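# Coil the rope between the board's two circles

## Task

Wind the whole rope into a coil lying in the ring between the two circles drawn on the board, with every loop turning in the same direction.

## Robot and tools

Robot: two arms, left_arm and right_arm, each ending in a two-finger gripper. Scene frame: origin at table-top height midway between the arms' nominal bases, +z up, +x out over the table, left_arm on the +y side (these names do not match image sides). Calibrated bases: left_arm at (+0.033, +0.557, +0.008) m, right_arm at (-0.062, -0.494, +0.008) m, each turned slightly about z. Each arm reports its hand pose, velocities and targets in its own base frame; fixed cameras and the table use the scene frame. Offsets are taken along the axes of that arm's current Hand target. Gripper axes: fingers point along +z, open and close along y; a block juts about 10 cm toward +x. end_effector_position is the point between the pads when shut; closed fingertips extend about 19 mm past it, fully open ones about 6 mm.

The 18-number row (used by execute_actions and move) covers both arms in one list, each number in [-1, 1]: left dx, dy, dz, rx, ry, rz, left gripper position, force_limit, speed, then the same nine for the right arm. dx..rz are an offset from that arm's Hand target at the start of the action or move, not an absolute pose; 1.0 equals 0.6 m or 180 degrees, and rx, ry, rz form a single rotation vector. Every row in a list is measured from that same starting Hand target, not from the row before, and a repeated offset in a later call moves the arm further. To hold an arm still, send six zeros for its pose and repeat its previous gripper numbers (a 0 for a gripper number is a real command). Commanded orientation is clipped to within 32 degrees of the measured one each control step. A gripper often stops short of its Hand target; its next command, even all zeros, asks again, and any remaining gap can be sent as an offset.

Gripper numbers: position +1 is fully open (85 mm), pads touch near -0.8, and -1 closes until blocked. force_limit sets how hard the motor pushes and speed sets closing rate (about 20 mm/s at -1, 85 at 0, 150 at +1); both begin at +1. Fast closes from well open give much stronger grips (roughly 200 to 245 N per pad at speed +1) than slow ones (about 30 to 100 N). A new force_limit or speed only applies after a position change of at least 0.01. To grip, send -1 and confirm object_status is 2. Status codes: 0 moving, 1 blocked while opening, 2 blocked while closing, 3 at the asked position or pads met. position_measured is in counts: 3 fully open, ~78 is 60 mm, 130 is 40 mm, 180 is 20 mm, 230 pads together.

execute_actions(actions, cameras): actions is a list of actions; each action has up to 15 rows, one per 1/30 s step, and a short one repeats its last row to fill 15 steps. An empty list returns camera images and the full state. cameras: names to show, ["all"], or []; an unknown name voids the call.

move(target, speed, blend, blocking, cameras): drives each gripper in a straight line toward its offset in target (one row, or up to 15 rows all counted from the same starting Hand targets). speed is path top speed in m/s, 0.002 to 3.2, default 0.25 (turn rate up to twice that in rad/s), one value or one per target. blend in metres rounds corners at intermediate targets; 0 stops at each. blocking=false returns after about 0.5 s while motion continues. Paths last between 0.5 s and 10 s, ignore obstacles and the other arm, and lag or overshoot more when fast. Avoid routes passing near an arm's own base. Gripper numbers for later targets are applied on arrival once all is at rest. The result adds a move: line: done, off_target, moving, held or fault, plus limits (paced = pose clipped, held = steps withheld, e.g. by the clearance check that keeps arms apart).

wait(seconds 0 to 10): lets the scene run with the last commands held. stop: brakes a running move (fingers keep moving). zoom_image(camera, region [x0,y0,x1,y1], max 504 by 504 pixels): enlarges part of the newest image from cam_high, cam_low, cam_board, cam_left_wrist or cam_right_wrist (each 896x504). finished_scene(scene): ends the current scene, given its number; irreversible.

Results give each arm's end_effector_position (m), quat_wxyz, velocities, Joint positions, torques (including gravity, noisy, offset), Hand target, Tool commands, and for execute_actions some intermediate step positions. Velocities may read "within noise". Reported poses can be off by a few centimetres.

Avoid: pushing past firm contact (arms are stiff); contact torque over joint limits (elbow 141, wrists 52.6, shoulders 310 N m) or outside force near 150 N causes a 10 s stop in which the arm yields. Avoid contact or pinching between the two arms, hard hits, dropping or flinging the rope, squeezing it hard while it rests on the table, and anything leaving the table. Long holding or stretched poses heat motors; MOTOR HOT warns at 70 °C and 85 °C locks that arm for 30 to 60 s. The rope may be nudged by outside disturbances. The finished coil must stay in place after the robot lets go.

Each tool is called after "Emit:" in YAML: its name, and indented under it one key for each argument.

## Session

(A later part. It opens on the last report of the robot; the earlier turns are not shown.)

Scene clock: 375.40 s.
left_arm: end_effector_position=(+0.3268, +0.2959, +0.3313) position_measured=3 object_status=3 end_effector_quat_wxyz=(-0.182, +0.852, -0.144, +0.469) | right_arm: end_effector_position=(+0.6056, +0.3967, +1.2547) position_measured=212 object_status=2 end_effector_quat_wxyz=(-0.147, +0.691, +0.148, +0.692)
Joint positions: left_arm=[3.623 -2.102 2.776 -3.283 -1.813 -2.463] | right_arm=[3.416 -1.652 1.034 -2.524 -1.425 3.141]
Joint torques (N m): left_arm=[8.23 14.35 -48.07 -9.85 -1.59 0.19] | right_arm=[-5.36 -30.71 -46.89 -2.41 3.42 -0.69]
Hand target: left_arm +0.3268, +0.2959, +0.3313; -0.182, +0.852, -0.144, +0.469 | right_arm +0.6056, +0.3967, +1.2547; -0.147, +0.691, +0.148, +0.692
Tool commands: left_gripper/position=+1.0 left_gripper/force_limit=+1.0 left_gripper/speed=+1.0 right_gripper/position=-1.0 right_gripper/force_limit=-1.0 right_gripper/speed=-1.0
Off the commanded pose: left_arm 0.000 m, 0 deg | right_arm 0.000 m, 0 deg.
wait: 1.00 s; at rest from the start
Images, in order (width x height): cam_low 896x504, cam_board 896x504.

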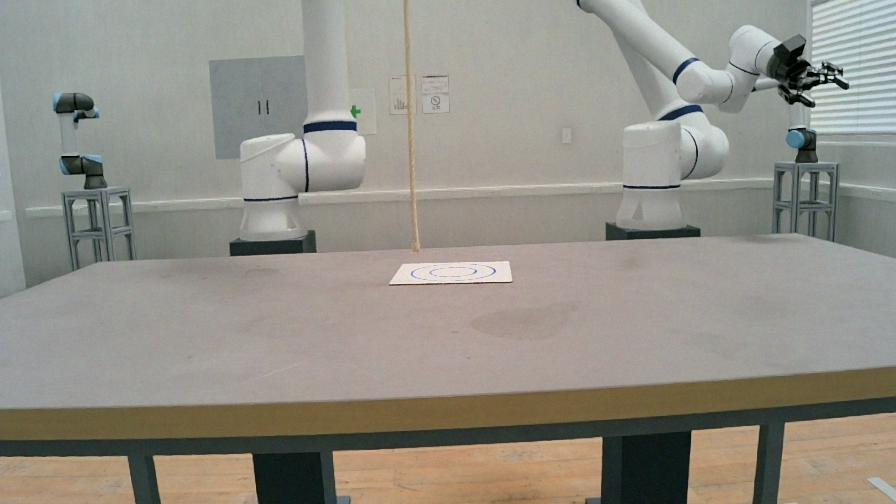

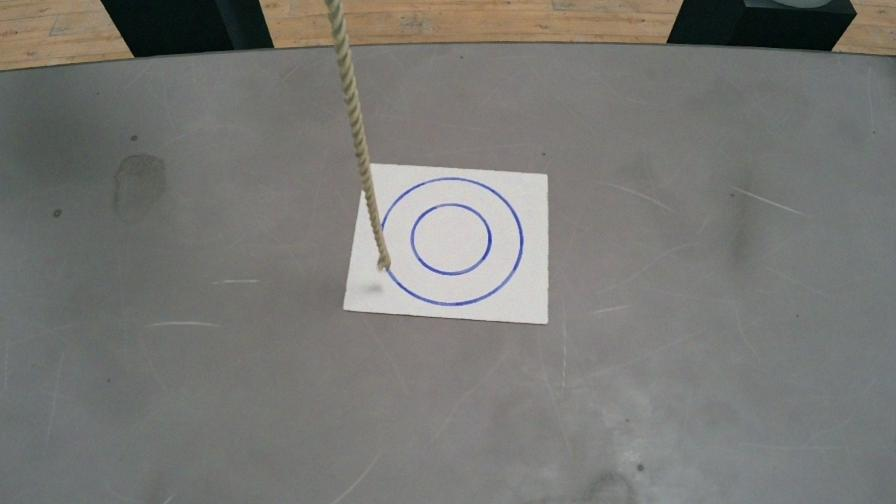

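Emit:
wait:
  seconds: 0.5
  cameras: ["cam_board"]

Emit:
zoom_image:
  camera: "cam_board"
  region: [340, 165, 535, 320]

Emit:
wait:
  seconds: 0.1
  cameras: ["cam_board", "cam_right_wrist"]

Emit:
zoom_image:
  camera: "cam_board"
  region: [340, 165, 535, 320]

Scene clock: 405.90 s.
left_arm: end_effector_position=(+0.3268, +0.2959, +0.3313) position_measured=3 object_status=3 end_effector_quat_wxyz=(-0.182, +0.852, -0.144, +0.469) | right_arm: end_effector_position=(+0.6056, +0.3967, +1.2547) position_measured=212 object_status=2 end_effector_quat_wxyz=(-0.147, +0.691, +0.148, +0.692)
Joint positions: left_arm=[3.623 -2.102 2.776 -3.283 -1.813 -2.463] | right_arm=[3.416 -1.652 1.034 -2.524 -1.425 3.141]
Joint torques (N m): left_arm=[8.05 13.18 -46.82 -10.17 -1.12 0.23] | right_arm=[-5.5 -31.39 -46.18 -3.08 3.54 -0.96]
Hand target: left_arm +0.3268, +0.2959, +0.3313; -0.182, +0.852, -0.144, +0.469 | right_arm +0.6056, +0.3967, +1.2547; -0.147, +0.691, +0.148, +0.692
Tool commands: left_gripper/position=+1.0 left_gripper/force_limit=+1.0 left_gripper/speed=+1.0 right_gripper/position=-1.0 right_gripper/force_limit=-1.0 right_gripper/speed=-1.0
Off the commanded pose: left_arm 0.000 m, 0 deg | right_arm 0.000 m, 0 deg.
wait: 0.50 s; at rest from the start
Images, in order (width x height): cam_board 896x504.

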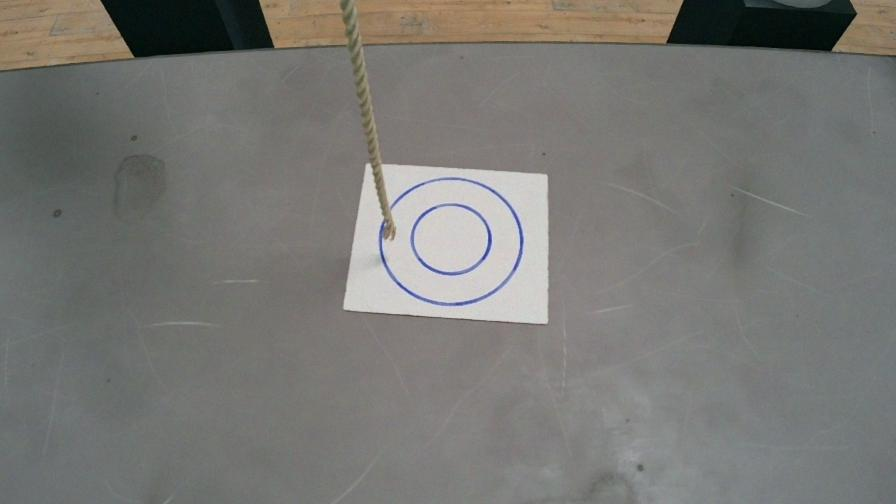

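Scaled by 2.585.

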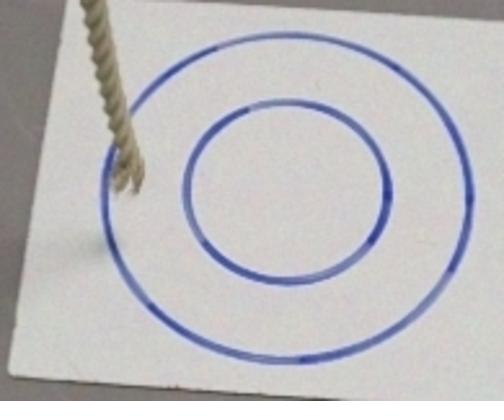

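Scene clock: 406.00 s.
left_arm: end_effector_position=(+0.3268, +0.2959, +0.3313) position_measured=3 object_status=3 end_effector_quat_wxyz=(-0.182, +0.852, -0.144, +0.469) | right_arm: end_effector_position=(+0.6056, +0.3967, +1.2547) position_measured=212 object_status=2 end_effector_quat_wxyz=(-0.147, +0.691, +0.148, +0.692)
Joint positions: left_arm=[3.623 -2.102 2.776 -3.283 -1.813 -2.463] | right_arm=[3.416 -1.652 1.034 -2.524 -1.425 3.141]
Joint torques (N m): left_arm=[7.44 13.26 -47.12 -10.17 -1.33 0.63] | right_arm=[-4.79 -31.97 -45.31 -2.99 3.01 -0.9]
Hand target: left_arm +0.3268, +0.2959, +0.3313; -0.182, +0.852, -0.144, +0.469 | right_arm +0.6056, +0.3967, +1.2547; -0.147, +0.691, +0.148, +0.692
Tool commands: left_gripper/position=+1.0 left_gripper/force_limit=+1.0 left_gripper/speed=+1.0 right_gripper/position=-1.0 right_gripper/force_limit=-1.0 right_gripper/speed=-1.0
Off the commanded pose: left_arm 0.000 m, 0 deg | right_arm 0.000 m, 0 deg.
wait: 0.10 s; no rest
camera_calibration:
cam_right_wrist: T_world_to_cam=[[0.42195, -0.906609, -0.00437478, 0.122868], [-0.295812, -0.133111, -0.945926, 1.43848], [0.857003, 0.400427, -0.324352, -0.145435], [0, 0, 0, 1]] pos_world=[0.498315, 0.361107, 1.31406]
Images, in order (width x height): cam_board 896x504, cam_right_wrist 896x504.

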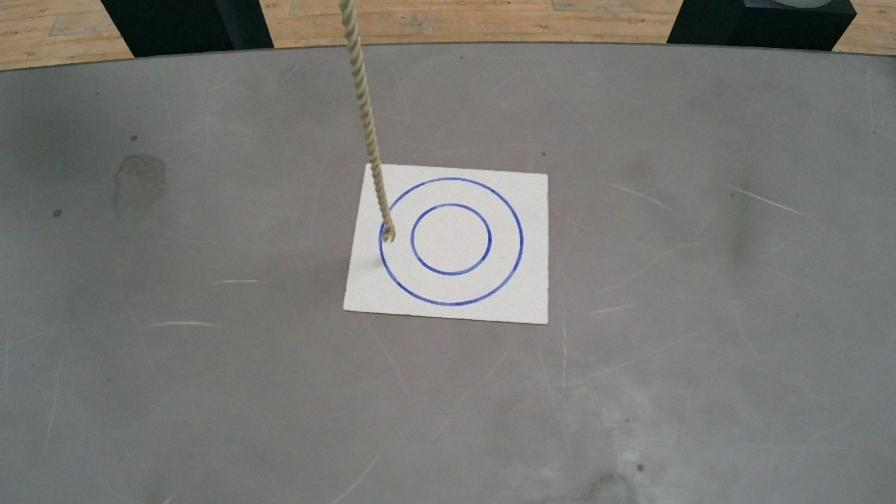

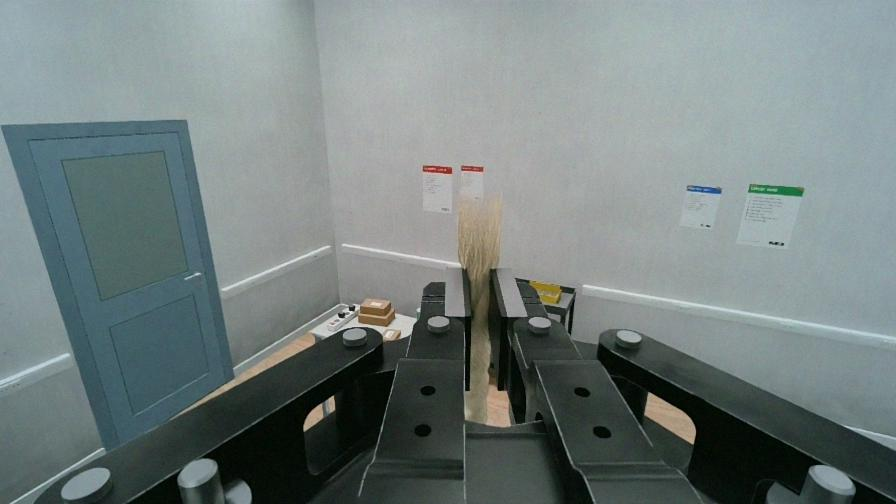

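Scaled by 2.585.

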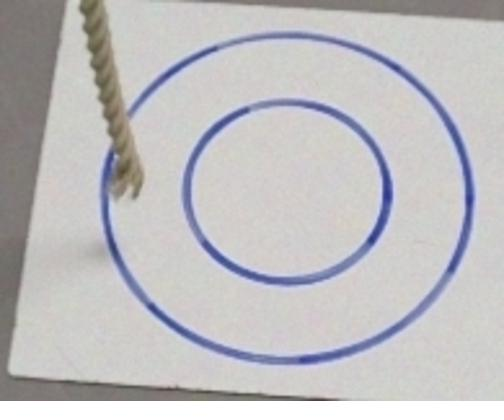

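Emit:
move:
  target: [0,0,0,0,0,0,1,1,1,-0.0667,0,0,0,0,0,-1,-1,-1]
  speed: 0.03
  cameras: ["cam_board","cam_low"]

Emit:
zoom_image:
  camera: "cam_board"
  region: [340, 165, 535, 320]

Emit:
zoom_image:
  camera: "cam_low"
  region: [370, 190, 520, 310]

Scene clock: 418.03 s.
left_arm: end_effector_position=(+0.3268, +0.2959, +0.3313) position_measured=3 object_status=3 end_effector_quat_wxyz=(-0.182, +0.852, -0.144, +0.469) | right_arm: end_effector_position=(+0.6056, +0.3967, +1.2148) position_measured=212 object_status=2 end_effector_quat_wxyz=(-0.147, +0.691, +0.148, +0.692)
Joint positions: left_arm=[3.623 -2.102 2.776 -3.283 -1.813 -2.463] | right_arm=[3.416 -1.692 1.153 -2.603 -1.425 3.141]
Joint torques (N m): left_arm=[7.04 12.78 -47.12 -10.42 -1.32 0.56] | right_arm=[-8.1 -74.22 -28.65 -5.47 3.53 -0.37]
Hand target: left_arm +0.3268, +0.2959, +0.3313; -0.182, +0.852, -0.144, +0.469 | right_arm +0.6056, +0.3967, +1.2147; -0.147, +0.691, +0.148, +0.692
Off the commanded pose: left_arm 0.000 m, 0 deg | right_arm 0.000 m, 0 deg.
move: done
Images, in order (width x height): cam_low 896x504, cam_board 896x504.

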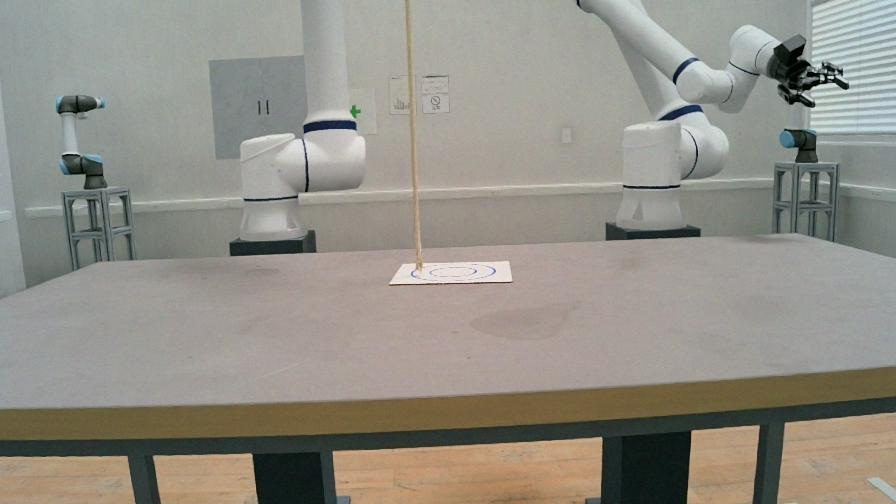

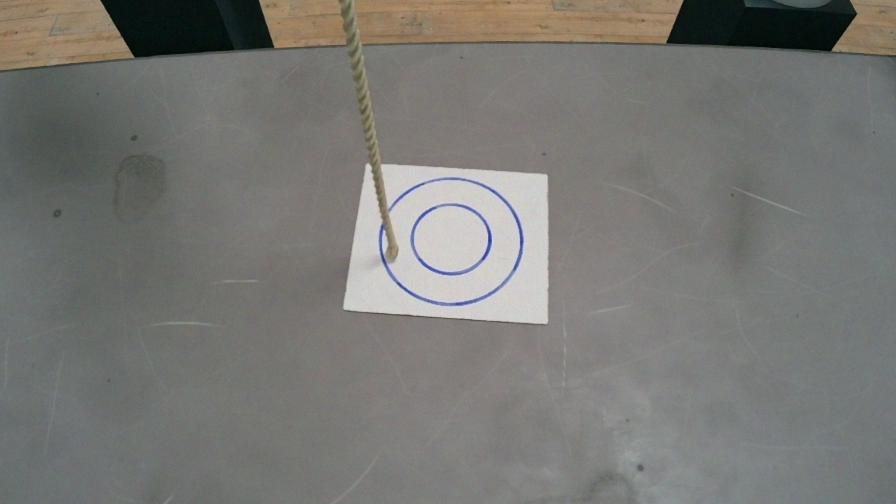

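Scaled by 2.585.

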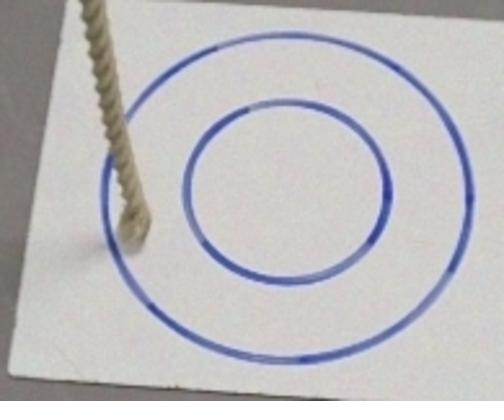

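Scaled by 3.360.

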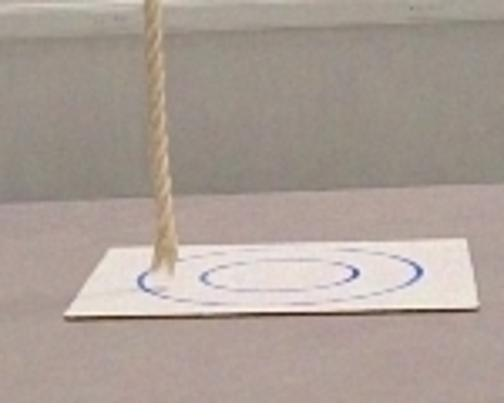

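Emit:
move:
  target:
    - [0,0,0,0,0,0,1,1,1,-0.0133,0,0,0,0,0,-1,-1,-1]
    - [0,0,0,0,0,0,1,1,1,-0.055,-0.02075,0.0718,0,0,0,-1,-1,-1]
  speed: [0.02,0.022]
  blend: 0.003
  cameras: ["cam_board"]

Emit:
zoom_image:
  camera: "cam_board"
  region: [365, 165, 535, 315]

Scene clock: 464.17 s.
left_arm: end_effector_position=(+0.3268, +0.2959, +0.3313) position_measured=3 object_status=3 end_effector_quat_wxyz=(-0.182, +0.852, -0.144, +0.469) | right_arm: end_effector_position=(+0.6398, +0.4255, +1.1817) position_measured=212 object_status=2 end_effector_quat_wxyz=(-0.147, +0.692, +0.148, +0.692)
Joint positions: left_arm=[3.623 -2.102 2.776 -3.283 -1.813 -2.463] | right_arm=[3.456 -1.645 1.178 -2.674 -1.465 3.141]
Joint torques (N m): left_arm=[8.02 13.32 -46.89 -10.58 -1.09 0.74] | right_arm=[11.42 -35.53 -44.38 -5.77 -2.09 -0.33]
Hand target: left_arm +0.3268, +0.2959, +0.3313; -0.182, +0.852, -0.144, +0.469 | right_arm +0.6399, +0.4256, +1.1817; -0.147, +0.691, +0.148, +0.692
Off the commanded pose: left_arm 0.000 m, 0 deg | right_arm 0.000 m, 0 deg.
move: done
Images, in order (width x height): cam_board 896x504.

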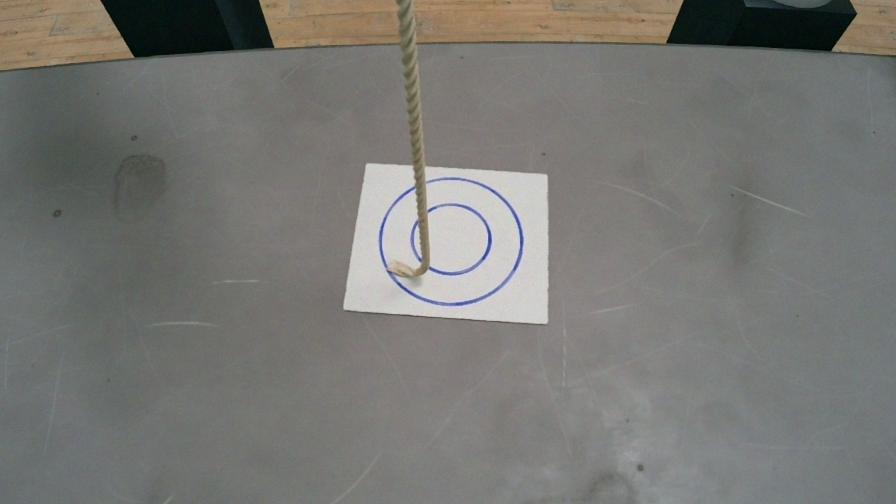

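Scaled by 2.965.

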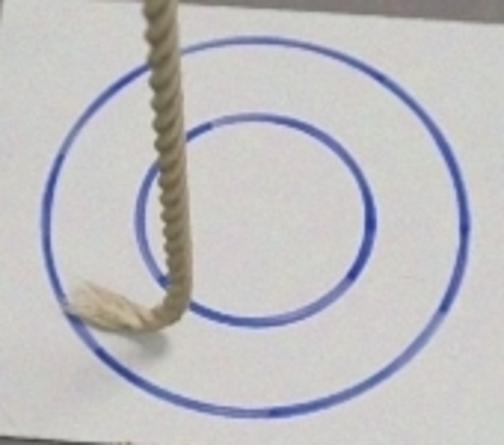

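Emit:
move:
  target:
    - [0,0,0,0,0,0,1,1,1,-0.0083,-0.02423,0.02629,0,0,0,-1,-1,-1]
    - [0,0,0,0,0,0,1,1,1,-0.0167,-0.05249,0.04436,0,0,0,-1,-1,-1]
  speed: 0.022
  blend: 0.004
  cameras: ["cam_board"]

Emit:
zoom_image:
  camera: "cam_board"
  region: [365, 165, 535, 315]

Scene clock: 482.90 s.
left_arm: end_effector_position=(+0.3268, +0.2959, +0.3313) position_measured=3 object_status=3 end_effector_quat_wxyz=(-0.182, +0.852, -0.144, +0.469) | right_arm: end_effector_position=(+0.6514, +0.4650, +1.1717) position_measured=212 object_status=2 end_effector_quat_wxyz=(-0.147, +0.691, +0.148, +0.692)
Joint positions: left_arm=[3.623 -2.102 2.776 -3.283 -1.813 -2.463] | right_arm=[3.525 -1.595 1.15 -2.697 -1.534 3.141]
Joint torques (N m): left_arm=[8.31 13.57 -46.78 -10.41 -0.83 0.96] | right_arm=[11.72 -45.72 -51.28 -5.62 -2.04 -1.08]
Hand target: left_arm +0.3268, +0.2959, +0.3313; -0.182, +0.852, -0.144, +0.469 | right_arm +0.6514, +0.4652, +1.1716; -0.147, +0.691, +0.148, +0.692
Off the commanded pose: left_arm 0.000 m, 0 deg | right_arm 0.000 m, 0 deg.
move: done
Images, in order (width x height): cam_board 896x504.

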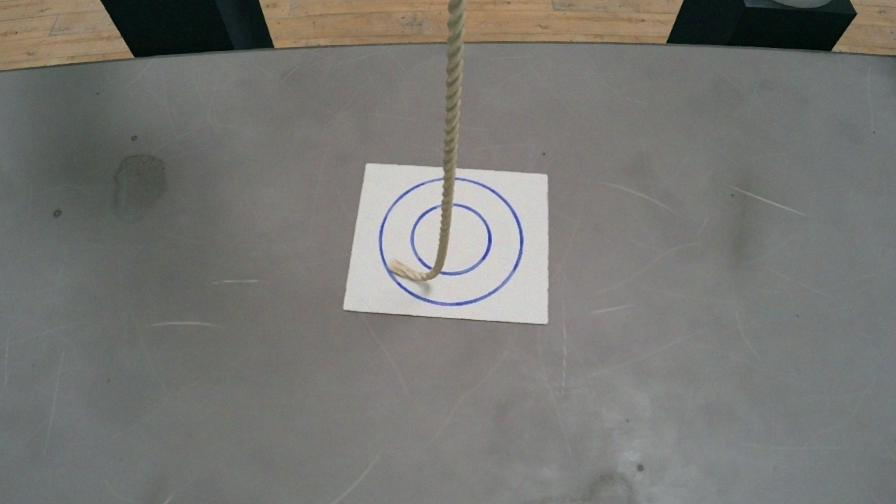

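Scaled by 2.965.

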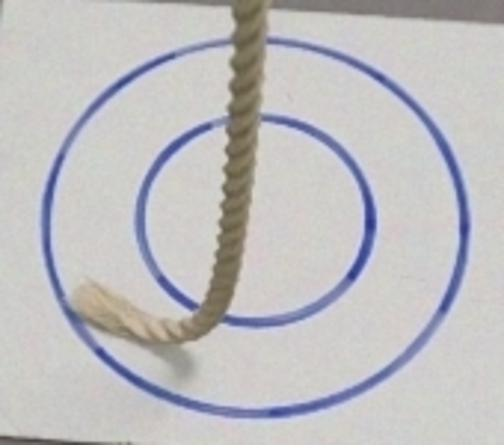

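Emit:
move:
  target:
    - [0,0,0,0,0,0,1,1,1,0.1,-0.0,-0.0,0,0,0,-1,-1,-1]
    - [0,0,0,0,0,0,1,1,1,0.125,0.06278,-0.11879,0,0,0,-1,-1,-1]
  speed: 0.04
  blend: 0.01
  cameras: ["cam_board"]

Emit:
zoom_image:
  camera: "cam_board"
  region: [340, 165, 535, 320]

Scene clock: 510.50 s.
left_arm: end_effector_position=(+0.3268, +0.2959, +0.3313) position_measured=3 object_status=3 end_effector_quat_wxyz=(-0.182, +0.852, -0.144, +0.469) | right_arm: end_effector_position=(+0.6017, +0.4019, +1.2466) position_measured=212 object_status=2 end_effector_quat_wxyz=(-0.147, +0.691, +0.148, +0.692)
Joint positions: left_arm=[3.623 -2.102 2.776 -3.283 -1.813 -2.463] | right_arm=[3.431 -1.66 1.059 -2.54 -1.44 3.141]
Joint torques (N m): left_arm=[8.23 13.64 -46.59 -10.3 -0.94 0.75] | right_arm=[-8.03 -76.76 -25.72 0.19 4.4 2.51]
Hand target: left_arm +0.3268, +0.2959, +0.3313; -0.182, +0.852, -0.144, +0.469 | right_arm +0.6016, +0.4018, +1.2467; -0.147, +0.691, +0.148, +0.692
Off the commanded pose: left_arm 0.000 m, 0 deg | right_arm 0.000 m, 0 deg.
move: done
Images, in order (width x height): cam_board 896x504.

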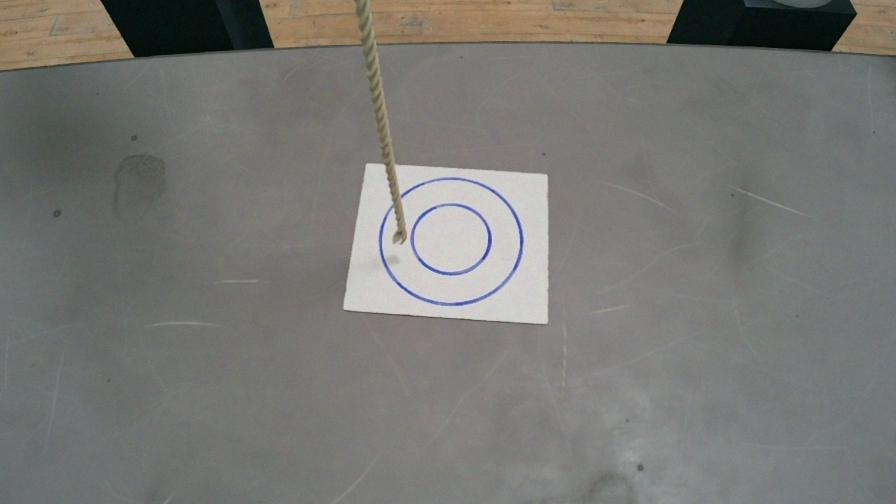

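Scaled by 2.585.

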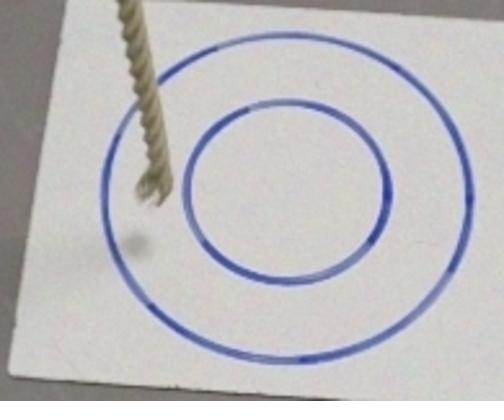

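Emit:
move:
  target:
    - [0,0,0,0,0,0,1,1,1,-0.0612,0,0,0,0,0,-1,-1,-1]
    - [0,0,0,0,0,0,1,1,1,-0.1028,-0.01449,0.07194,0,0,0,-1,-1,-1]
    - [0,0,0,0,0,0,1,1,1,-0.1562,-0.05736,0.1162,0,0,0,-1,-1,-1]
  speed: [0.03,0.022,0.022]
  blend: 0.004
  cameras: ["cam_board"]

Emit:
zoom_image:
  camera: "cam_board"
  region: [365, 165, 535, 315]

Scene clock: 529.13 s.
left_arm: end_effector_position=(+0.3268, +0.2959, +0.3313) position_measured=3 object_status=3 end_effector_quat_wxyz=(-0.182, +0.852, -0.144, +0.469) | right_arm: end_effector_position=(+0.6513, +0.4615, +1.1530) position_measured=212 object_status=2 end_effector_quat_wxyz=(-0.147, +0.691, +0.148, +0.692)
Joint positions: left_arm=[3.623 -2.102 2.776 -3.283 -1.813 -2.463] | right_arm=[3.518 -1.613 1.203 -2.732 -1.528 3.141]
Joint torques (N m): left_arm=[8.14 13.31 -46.77 -10.46 -0.57 1.07] | right_arm=[10.19 -43.5 -31.25 -5.32 -2.3 -0.99]
Hand target: left_arm +0.3268, +0.2959, +0.3313; -0.182, +0.852, -0.144, +0.469 | right_arm +0.6513, +0.4616, +1.1529; -0.147, +0.691, +0.148, +0.692
Off the commanded pose: left_arm 0.000 m, 0 deg | right_arm 0.000 m, 0 deg.
move: done
Images, in order (width x height): cam_board 896x504.

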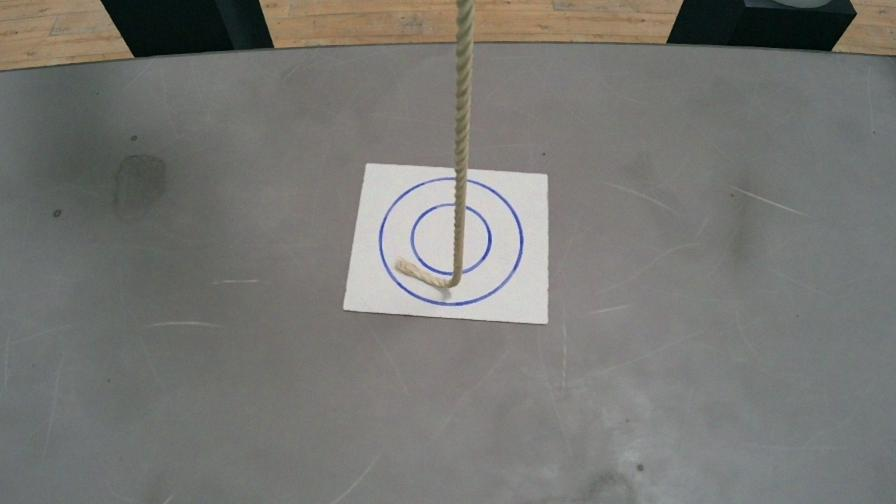

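Scaled by 2.965.

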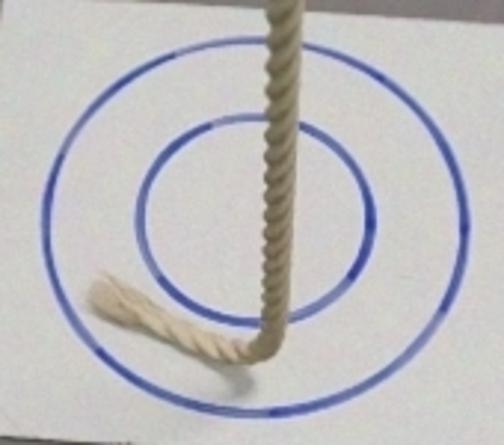

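Emit:
move:
  target: [0,0,0,0,0,0,1,1,1,-0.005,0.0071,0.0256,0,0,0,-1,-1,-1]
  speed: 0.02
  cameras: ["cam_board"]

Emit:
zoom_image:
  camera: "cam_board"
  region: [365, 165, 535, 315]

Scene clock: 549.53 s.
left_arm: end_effector_position=(+0.3268, +0.2959, +0.3313) position_measured=3 object_status=3 end_effector_quat_wxyz=(-0.182, +0.852, -0.144, +0.469) | right_arm: end_effector_position=(+0.6669, +0.4639, +1.1500) position_measured=212 object_status=2 end_effector_quat_wxyz=(-0.147, +0.691, +0.148, +0.692)
Joint positions: left_arm=[3.623 -2.102 2.776 -3.283 -1.813 -2.463] | right_arm=[3.512 -1.592 1.189 -2.739 -1.521 3.141]
Joint torques (N m): left_arm=[8.05 13.99 -46.04 -10.38 -0.67 0.85] | right_arm=[-8.42 -45.19 -51.14 -5.75 4.05 0.01]
Hand target: left_arm +0.3268, +0.2959, +0.3313; -0.182, +0.852, -0.144, +0.469 | right_arm +0.6671, +0.4639, +1.1499; -0.147, +0.691, +0.148, +0.692
Off the commanded pose: left_arm 0.000 m, 0 deg | right_arm 0.000 m, 0 deg.
move: done
Images, in order (width x height): cam_board 896x504.

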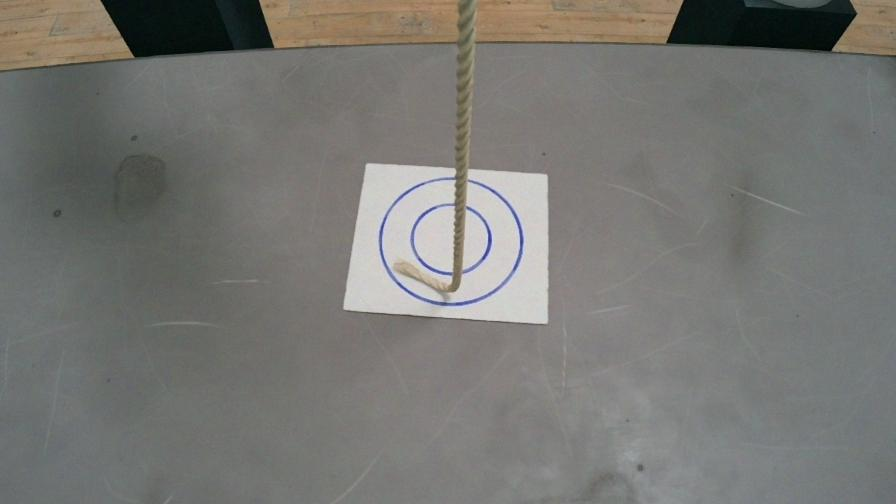

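Scaled by 2.965.

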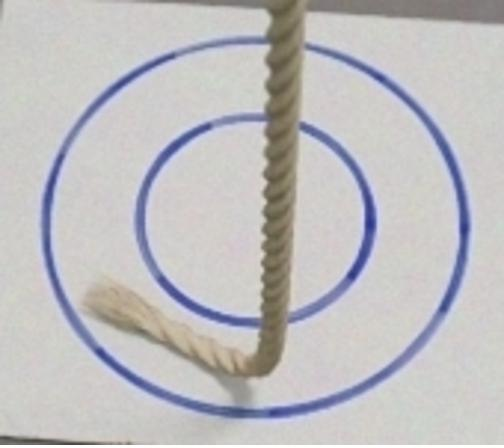

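Emit:
move:
  target:
    - [0,0,0,0,0,0,1,1,1,0.12,0,0,0,0,0,-1,-1,-1]
    - [0,0,0,0,0,0,1,1,1,0.1617,0.05802,-0.1393,0,0,0,-1,-1,-1]
  speed: 0.04
  blend: 0.01

Emit:
wait:
  seconds: 8
  cameras: ["cam_board"]

Emit:
zoom_image:
  camera: "cam_board"
  region: [340, 165, 535, 320]

Scene clock: 590.93 s.
left_arm: end_effector_position=(+0.3268, +0.2959, +0.3313) position_measured=3 object_status=3 end_effector_quat_wxyz=(-0.182, +0.852, -0.144, +0.469) | right_arm: end_effector_position=(+0.6050, +0.3983, +1.2469) position_measured=212 object_status=2 end_effector_quat_wxyz=(-0.147, +0.691, +0.148, +0.692)
Joint positions: left_arm=[3.623 -2.102 2.776 -3.283 -1.813 -2.463] | right_arm=[3.42 -1.659 1.058 -2.54 -1.429 3.141]
Joint torques (N m): left_arm=[7.74 13.74 -46.07 -10.24 -0.57 1] | right_arm=[-5.21 -79.72 -25.58 0.43 3.88 2.57]
Hand target: left_arm +0.3268, +0.2959, +0.3313; -0.182, +0.852, -0.144, +0.469 | right_arm +0.6049, +0.3981, +1.2470; -0.147, +0.691, +0.148, +0.692
Off the commanded pose: left_arm 0.000 m, 0 deg | right_arm 0.000 m, 0 deg.
move: done

Scene clock: 598.93 s.
left_arm: end_effector_position=(+0.3268, +0.2959, +0.3313) position_measured=3 object_status=3 end_effector_quat_wxyz=(-0.182, +0.852, -0.144, +0.469) | right_arm: end_effector_position=(+0.6049, +0.3981, +1.2470) position_measured=212 object_status=2 end_effector_quat_wxyz=(-0.147, +0.691, +0.148, +0.692)
Joint positions: left_arm=[3.623 -2.102 2.776 -3.283 -1.813 -2.463] | right_arm=[3.42 -1.66 1.058 -2.54 -1.429 3.141]
Joint torques (N m): left_arm=[6.37 13.48 -45.58 -10.11 -0.59 0.69] | right_arm=[-4.38 -77.38 -26.71 0.13 3.86 2.8]
Hand target: left_arm +0.3268, +0.2959, +0.3313; -0.182, +0.852, -0.144, +0.469 | right_arm +0.6049, +0.3981, +1.2470; -0.147, +0.691, +0.148, +0.692
Tool commands: left_gripper/position=+1.0 left_gripper/force_limit=+1.0 left_gripper/speed=+1.0 right_gripper/position=-1.0 right_gripper/force_limit=-1.0 right_gripper/speed=-1.0
Off the commanded pose: left_arm 0.000 m, 0 deg | right_arm 0.000 m, 0 deg.
wait: 8.00 s; at rest by 0.17 s
Images, in order (width x height): cam_board 896x504.

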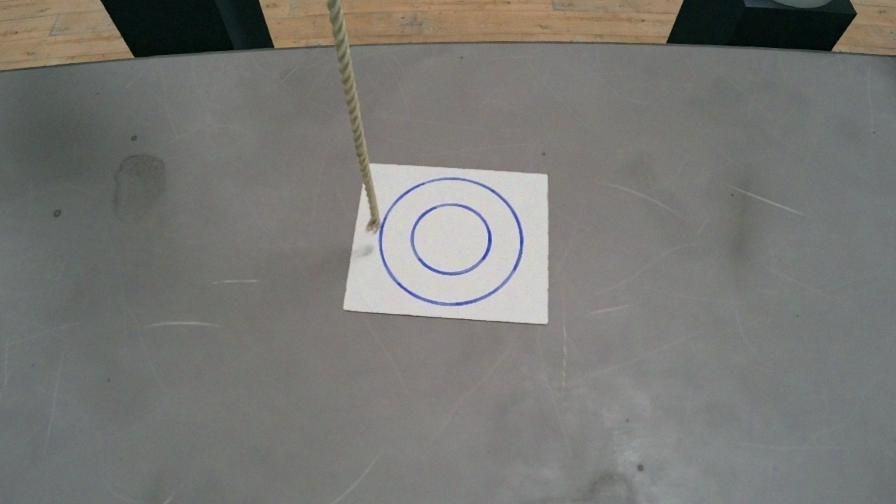

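Scaled by 2.585.

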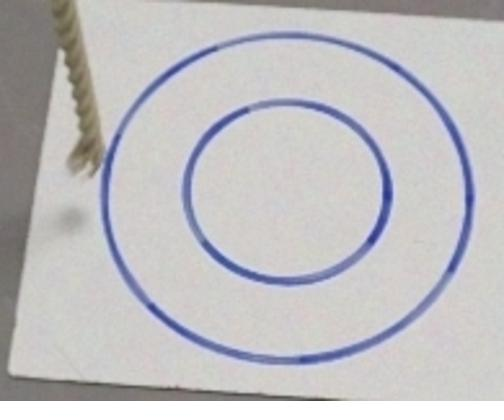

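Emit:
move:
  target: [0,0,0,0,0,0,1,1,1,-0.06,0,0,0,0,0,-1,-1,-1]
  speed: 0.015

Emit:
wait:
  seconds: 2
  cameras: ["cam_board"]

Emit:
zoom_image:
  camera: "cam_board"
  region: [365, 165, 535, 315]

Scene clock: 607.13 s.
left_arm: end_effector_position=(+0.3268, +0.2959, +0.3313) position_measured=3 object_status=3 end_effector_quat_wxyz=(-0.182, +0.852, -0.144, +0.469) | right_arm: end_effector_position=(+0.6049, +0.3981, +1.2110) position_measured=212 object_status=2 end_effector_quat_wxyz=(-0.147, +0.691, +0.148, +0.692)
Joint positions: left_arm=[3.623 -2.102 2.776 -3.283 -1.813 -2.463] | right_arm=[3.42 -1.695 1.163 -2.61 -1.429 3.141]
Joint torques (N m): left_arm=[7.12 13.95 -45.72 -10.24 -0.5 0.76] | right_arm=[-6.09 -76.89 -28.64 -5.56 3.82 0.33]
Hand target: left_arm +0.3268, +0.2959, +0.3313; -0.182, +0.852, -0.144, +0.469 | right_arm +0.6049, +0.3981, +1.2110; -0.147, +0.691, +0.148, +0.692
Off the commanded pose: left_arm 0.000 m, 0 deg | right_arm 0.000 m, 0 deg.
move: done

Scene clock: 609.13 s.
left_arm: end_effector_position=(+0.3268, +0.2959, +0.3313) position_measured=3 object_status=3 end_effector_quat_wxyz=(-0.182, +0.852, -0.144, +0.469) | right_arm: end_effector_position=(+0.6049, +0.3981, +1.2110) position_measured=212 object_status=2 end_effector_quat_wxyz=(-0.147, +0.691, +0.148, +0.692)
Joint positions: left_arm=[3.623 -2.102 2.776 -3.283 -1.813 -2.463] | right_arm=[3.42 -1.695 1.163 -2.61 -1.429 3.141]
Joint torques (N m): left_arm=[7.86 13.01 -45.7 -10.17 -0.51 0.98] | right_arm=[-6.97 -76.4 -29.08 -5.69 3.97 0.34]
Hand target: left_arm +0.3268, +0.2959, +0.3313; -0.182, +0.852, -0.144, +0.469 | right_arm +0.6049, +0.3981, +1.2110; -0.147, +0.691, +0.148, +0.692
Tool commands: left_gripper/position=+1.0 left_gripper/force_limit=+1.0 left_gripper/speed=+1.0 right_gripper/position=-1.0 right_gripper/force_limit=-1.0 right_gripper/speed=-1.0
Off the commanded pose: left_arm 0.000 m, 0 deg | right_arm 0.000 m, 0 deg.
wait: 2.00 s; at rest by 0.17 s
Images, in order (width x height): cam_board 896x504.

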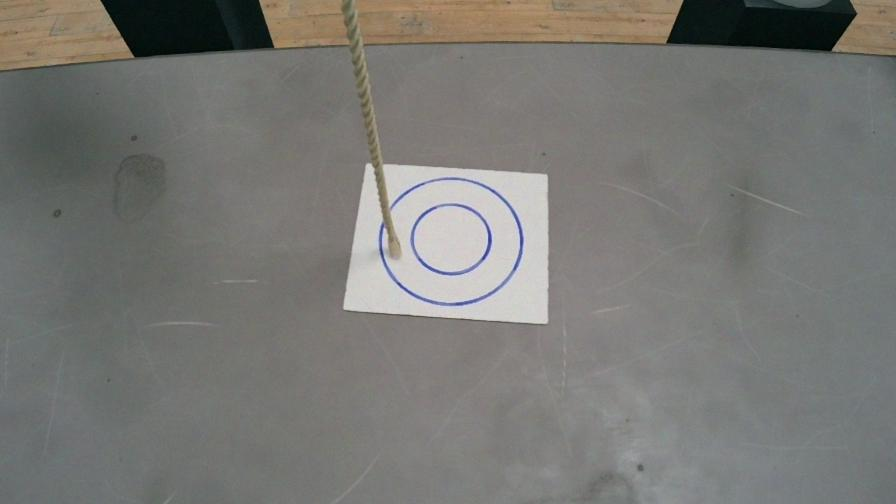

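Scaled by 2.965.

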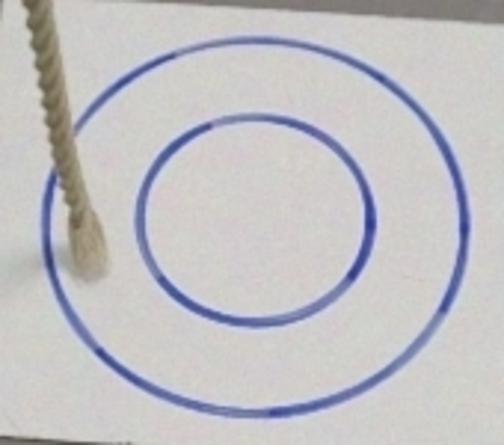

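Emit:
move:
  target:
    - [0,0,0,0,0,0,1,1,1,-0.0417,0.00785,0.07458,0,0,0,-1,-1,-1]
    - [0,0,0,0,0,0,1,1,1,-0.095,-0.04524,0.1172,0,0,0,-1,-1,-1]
  speed: 0.022
  blend: 0.004
  cameras: ["cam_board"]

Emit:
zoom_image:
  camera: "cam_board"
  region: [365, 165, 535, 315]

Scene clock: 623.20 s.
left_arm: end_effector_position=(+0.3268, +0.2959, +0.3313) position_measured=3 object_status=3 end_effector_quat_wxyz=(-0.182, +0.852, -0.144, +0.469) | right_arm: end_effector_position=(+0.6580, +0.4514, +1.1540) position_measured=212 object_status=2 end_effector_quat_wxyz=(-0.147, +0.691, +0.148, +0.692)
Joint positions: left_arm=[3.623 -2.102 2.776 -3.283 -1.813 -2.463] | right_arm=[3.495 -1.614 1.202 -2.73 -1.504 3.141]
Joint torques (N m): left_arm=[8.27 13.46 -45.22 -10.02 -0.44 0.91] | right_arm=[11.19 -40.96 -30.72 -5.6 -1.9 -0.88]
Hand target: left_arm +0.3268, +0.2959, +0.3313; -0.182, +0.852, -0.144, +0.469 | right_arm +0.6581, +0.4515, +1.1540; -0.147, +0.691, +0.148, +0.692
Off the commanded pose: left_arm 0.000 m, 0 deg | right_arm 0.000 m, 0 deg.
move: done
Images, in order (width x height): cam_board 896x504.

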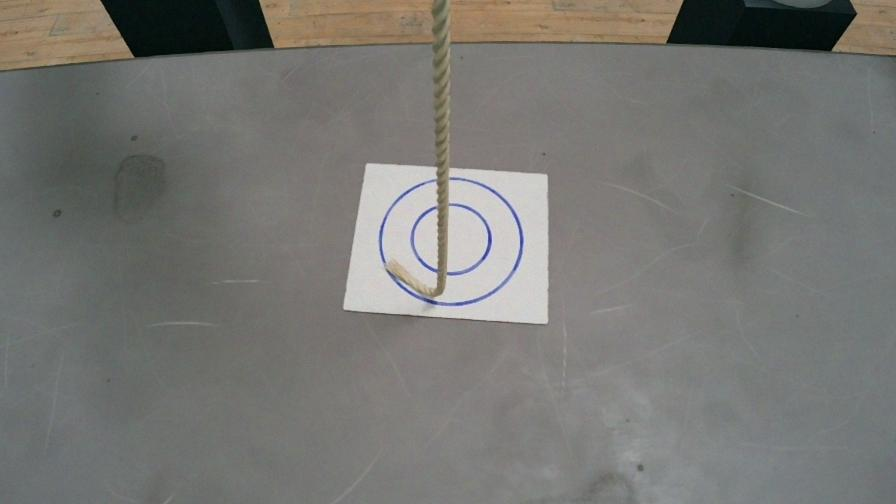

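Scaled by 2.965.

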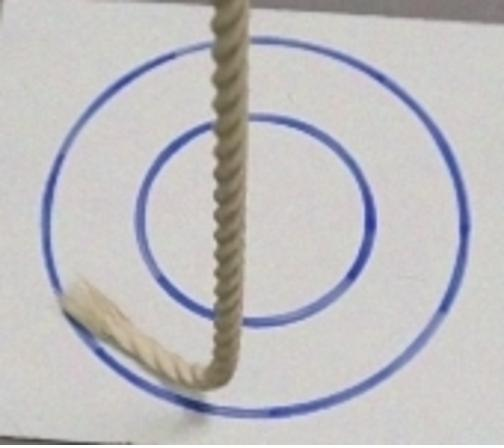

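Emit:
move:
  target:
    - [0,0,0,0,0,0,1,1,1,-0.0283,-0.02988,0.01403,0,0,0,-1,-1,-1]
    - [0,0,0,0,0,0,1,1,1,-0.0583,-0.06203,0.0205,0,0,0,-1,-1,-1]
    - [0,0,0,0,0,0,1,1,1,-0.0883,-0.09465,0.0177,0,0,0,-1,-1,-1]
  speed: 0.022
  blend: 0.004
  cameras: ["cam_board"]

Emit:
zoom_image:
  camera: "cam_board"
  region: [365, 165, 535, 315]

Scene clock: 641.37 s.
left_arm: end_effector_position=(+0.3268, +0.2959, +0.3313) position_measured=3 object_status=3 end_effector_quat_wxyz=(-0.182, +0.852, -0.144, +0.469) | right_arm: end_effector_position=(+0.6447, +0.5076, +1.1010) position_measured=212 object_status=2 end_effector_quat_wxyz=(-0.147, +0.691, +0.148, +0.692)
Joint positions: left_arm=[3.623 -2.102 2.776 -3.283 -1.813 -2.463] | right_arm=[3.606 -1.599 1.287 -2.83 -1.615 3.141]
Joint torques (N m): left_arm=[7.3 12.99 -45.38 -9.95 -0.51 0.83] | right_arm=[9.82 -99.54 -32.95 -5.56 -1.88 -0.61]
Hand target: left_arm +0.3268, +0.2959, +0.3313; -0.182, +0.852, -0.144, +0.469 | right_arm +0.6447, +0.5077, +1.1009; -0.147, +0.691, +0.148, +0.692
Off the commanded pose: left_arm 0.000 m, 0 deg | right_arm 0.000 m, 0 deg.
move: done
Images, in order (width x height): cam_board 896x504.

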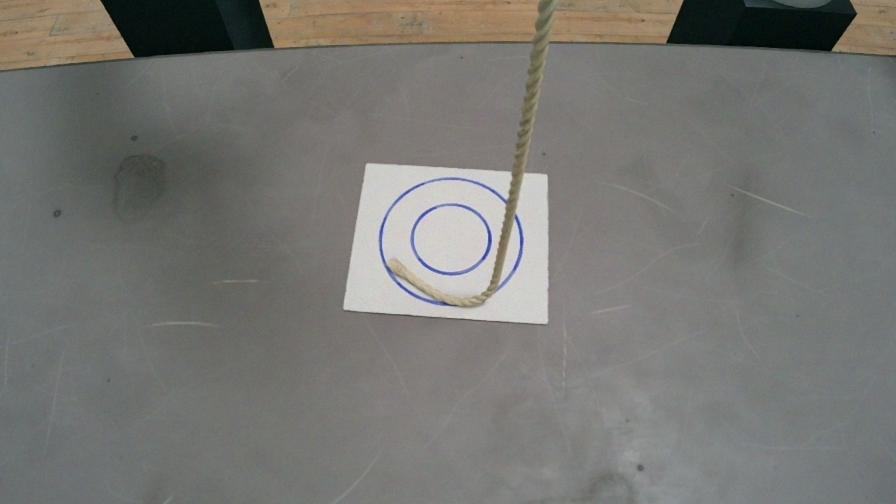

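Scaled by 2.965.

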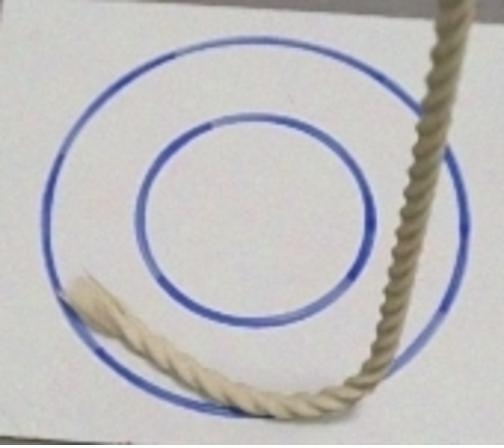

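Emit:
move:
  target:
    - [0,0,0,0,0,0,1,1,1,0.04,0.03864,-0.00827,0,0,0,-1,-1,-1]
    - [0,0,0,0,0,0,1,1,1,0.0767,0.07099,-0.02412,0,0,0,-1,-1,-1]
  speed: 0.03
  blend: 0.004
  cameras: ["cam_board"]

Emit:
zoom_image:
  camera: "cam_board"
  region: [365, 165, 535, 315]

Scene clock: 682.80 s.
left_arm: end_effector_position=(+0.3268, +0.2959, +0.3313) position_measured=3 object_status=3 end_effector_quat_wxyz=(-0.182, +0.852, -0.144, +0.469) | right_arm: end_effector_position=(+0.6488, +0.4630, +1.1469) position_measured=212 object_status=2 end_effector_quat_wxyz=(-0.147, +0.691, +0.148, +0.692)
Joint positions: left_arm=[3.623 -2.102 2.776 -3.283 -1.813 -2.463] | right_arm=[3.523 -1.618 1.22 -2.743 -1.533 3.141]
Joint torques (N m): left_arm=[5.87 13.28 -45.28 -10.04 -0.32 0.73] | right_arm=[-9.35 -93.28 -51.67 -0.34 3.34 2.15]
Hand target: left_arm +0.3268, +0.2959, +0.3313; -0.182, +0.852, -0.144, +0.469 | right_arm +0.6488, +0.4629, +1.1470; -0.147, +0.691, +0.148, +0.692
Off the commanded pose: left_arm 0.000 m, 0 deg | right_arm 0.000 m, 0 deg.
move: done
Images, in order (width x height): cam_board 896x504.

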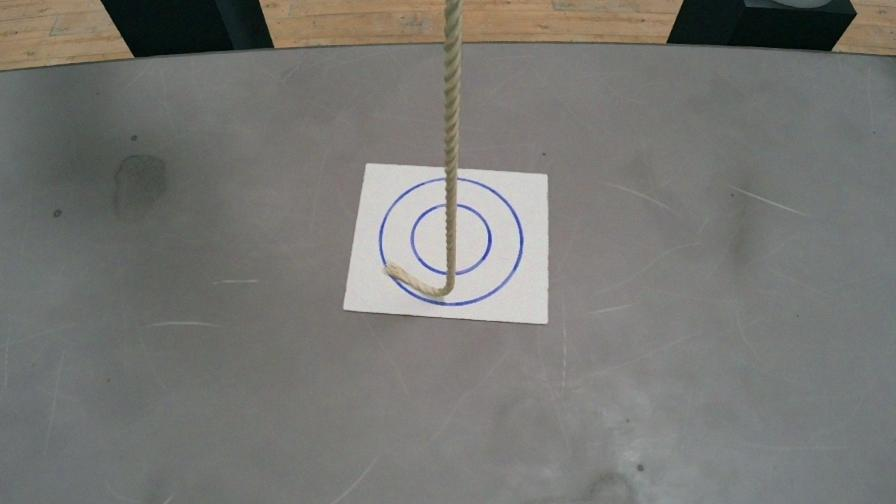

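Scaled by 2.965.

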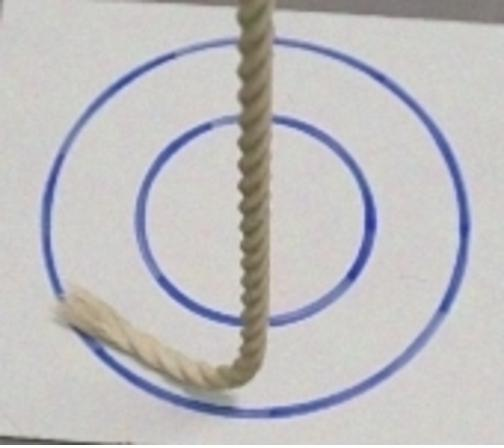

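Emit:
move:
  target:
    - [0,0,0,0,0,0,1,1,1,-0.03,-0.03309,0.0109,0,0,0,-1,-1,-1]
    - [0,0,0,0,0,0,1,1,1,-0.06,-0.0642,0.01235,0,0,0,-1,-1,-1]
    - [0,0,0,0,0,0,1,1,1,-0.09,-0.09466,0.00456,0,0,0,-1,-1,-1]
  speed: 0.022
  blend: 0.004
  cameras: ["cam_board"]

Emit:
zoom_image:
  camera: "cam_board"
  region: [365, 165, 535, 315]

Scene clock: 700.23 s.
left_arm: end_effector_position=(+0.3268, +0.2959, +0.3313) position_measured=3 object_status=3 end_effector_quat_wxyz=(-0.182, +0.852, -0.144, +0.469) | right_arm: end_effector_position=(+0.6282, +0.5158, +1.0930) position_measured=212 object_status=2 end_effector_quat_wxyz=(-0.147, +0.691, +0.148, +0.692)
Joint positions: left_arm=[3.623 -2.102 2.776 -3.283 -1.813 -2.463] | right_arm=[3.634 -1.612 1.314 -2.844 -1.644 3.141]
Joint torques (N m): left_arm=[7.36 14.03 -45.61 -9.91 -0.32 0.88] | right_arm=[12.26 -96.59 -32.85 -5.26 -2.36 -0.71]
Hand target: left_arm +0.3268, +0.2959, +0.3313; -0.182, +0.852, -0.144, +0.469 | right_arm +0.6282, +0.5159, +1.0929; -0.147, +0.691, +0.148, +0.692
Off the commanded pose: left_arm 0.000 m, 0 deg | right_arm 0.000 m, 0 deg.
move: done
Images, in order (width x height): cam_board 896x504.

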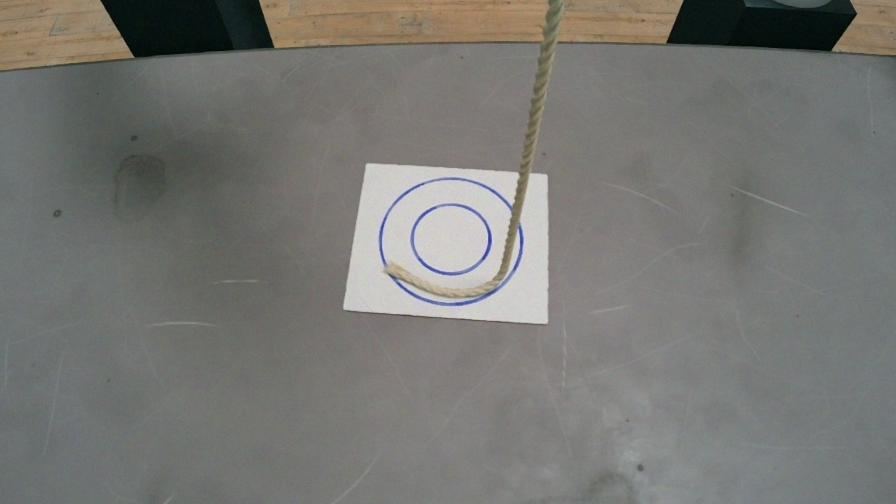

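Scaled by 2.965.

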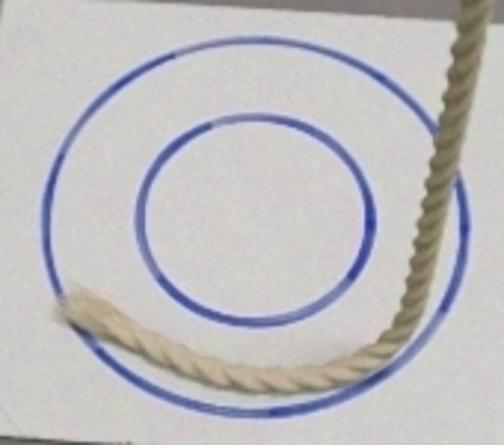

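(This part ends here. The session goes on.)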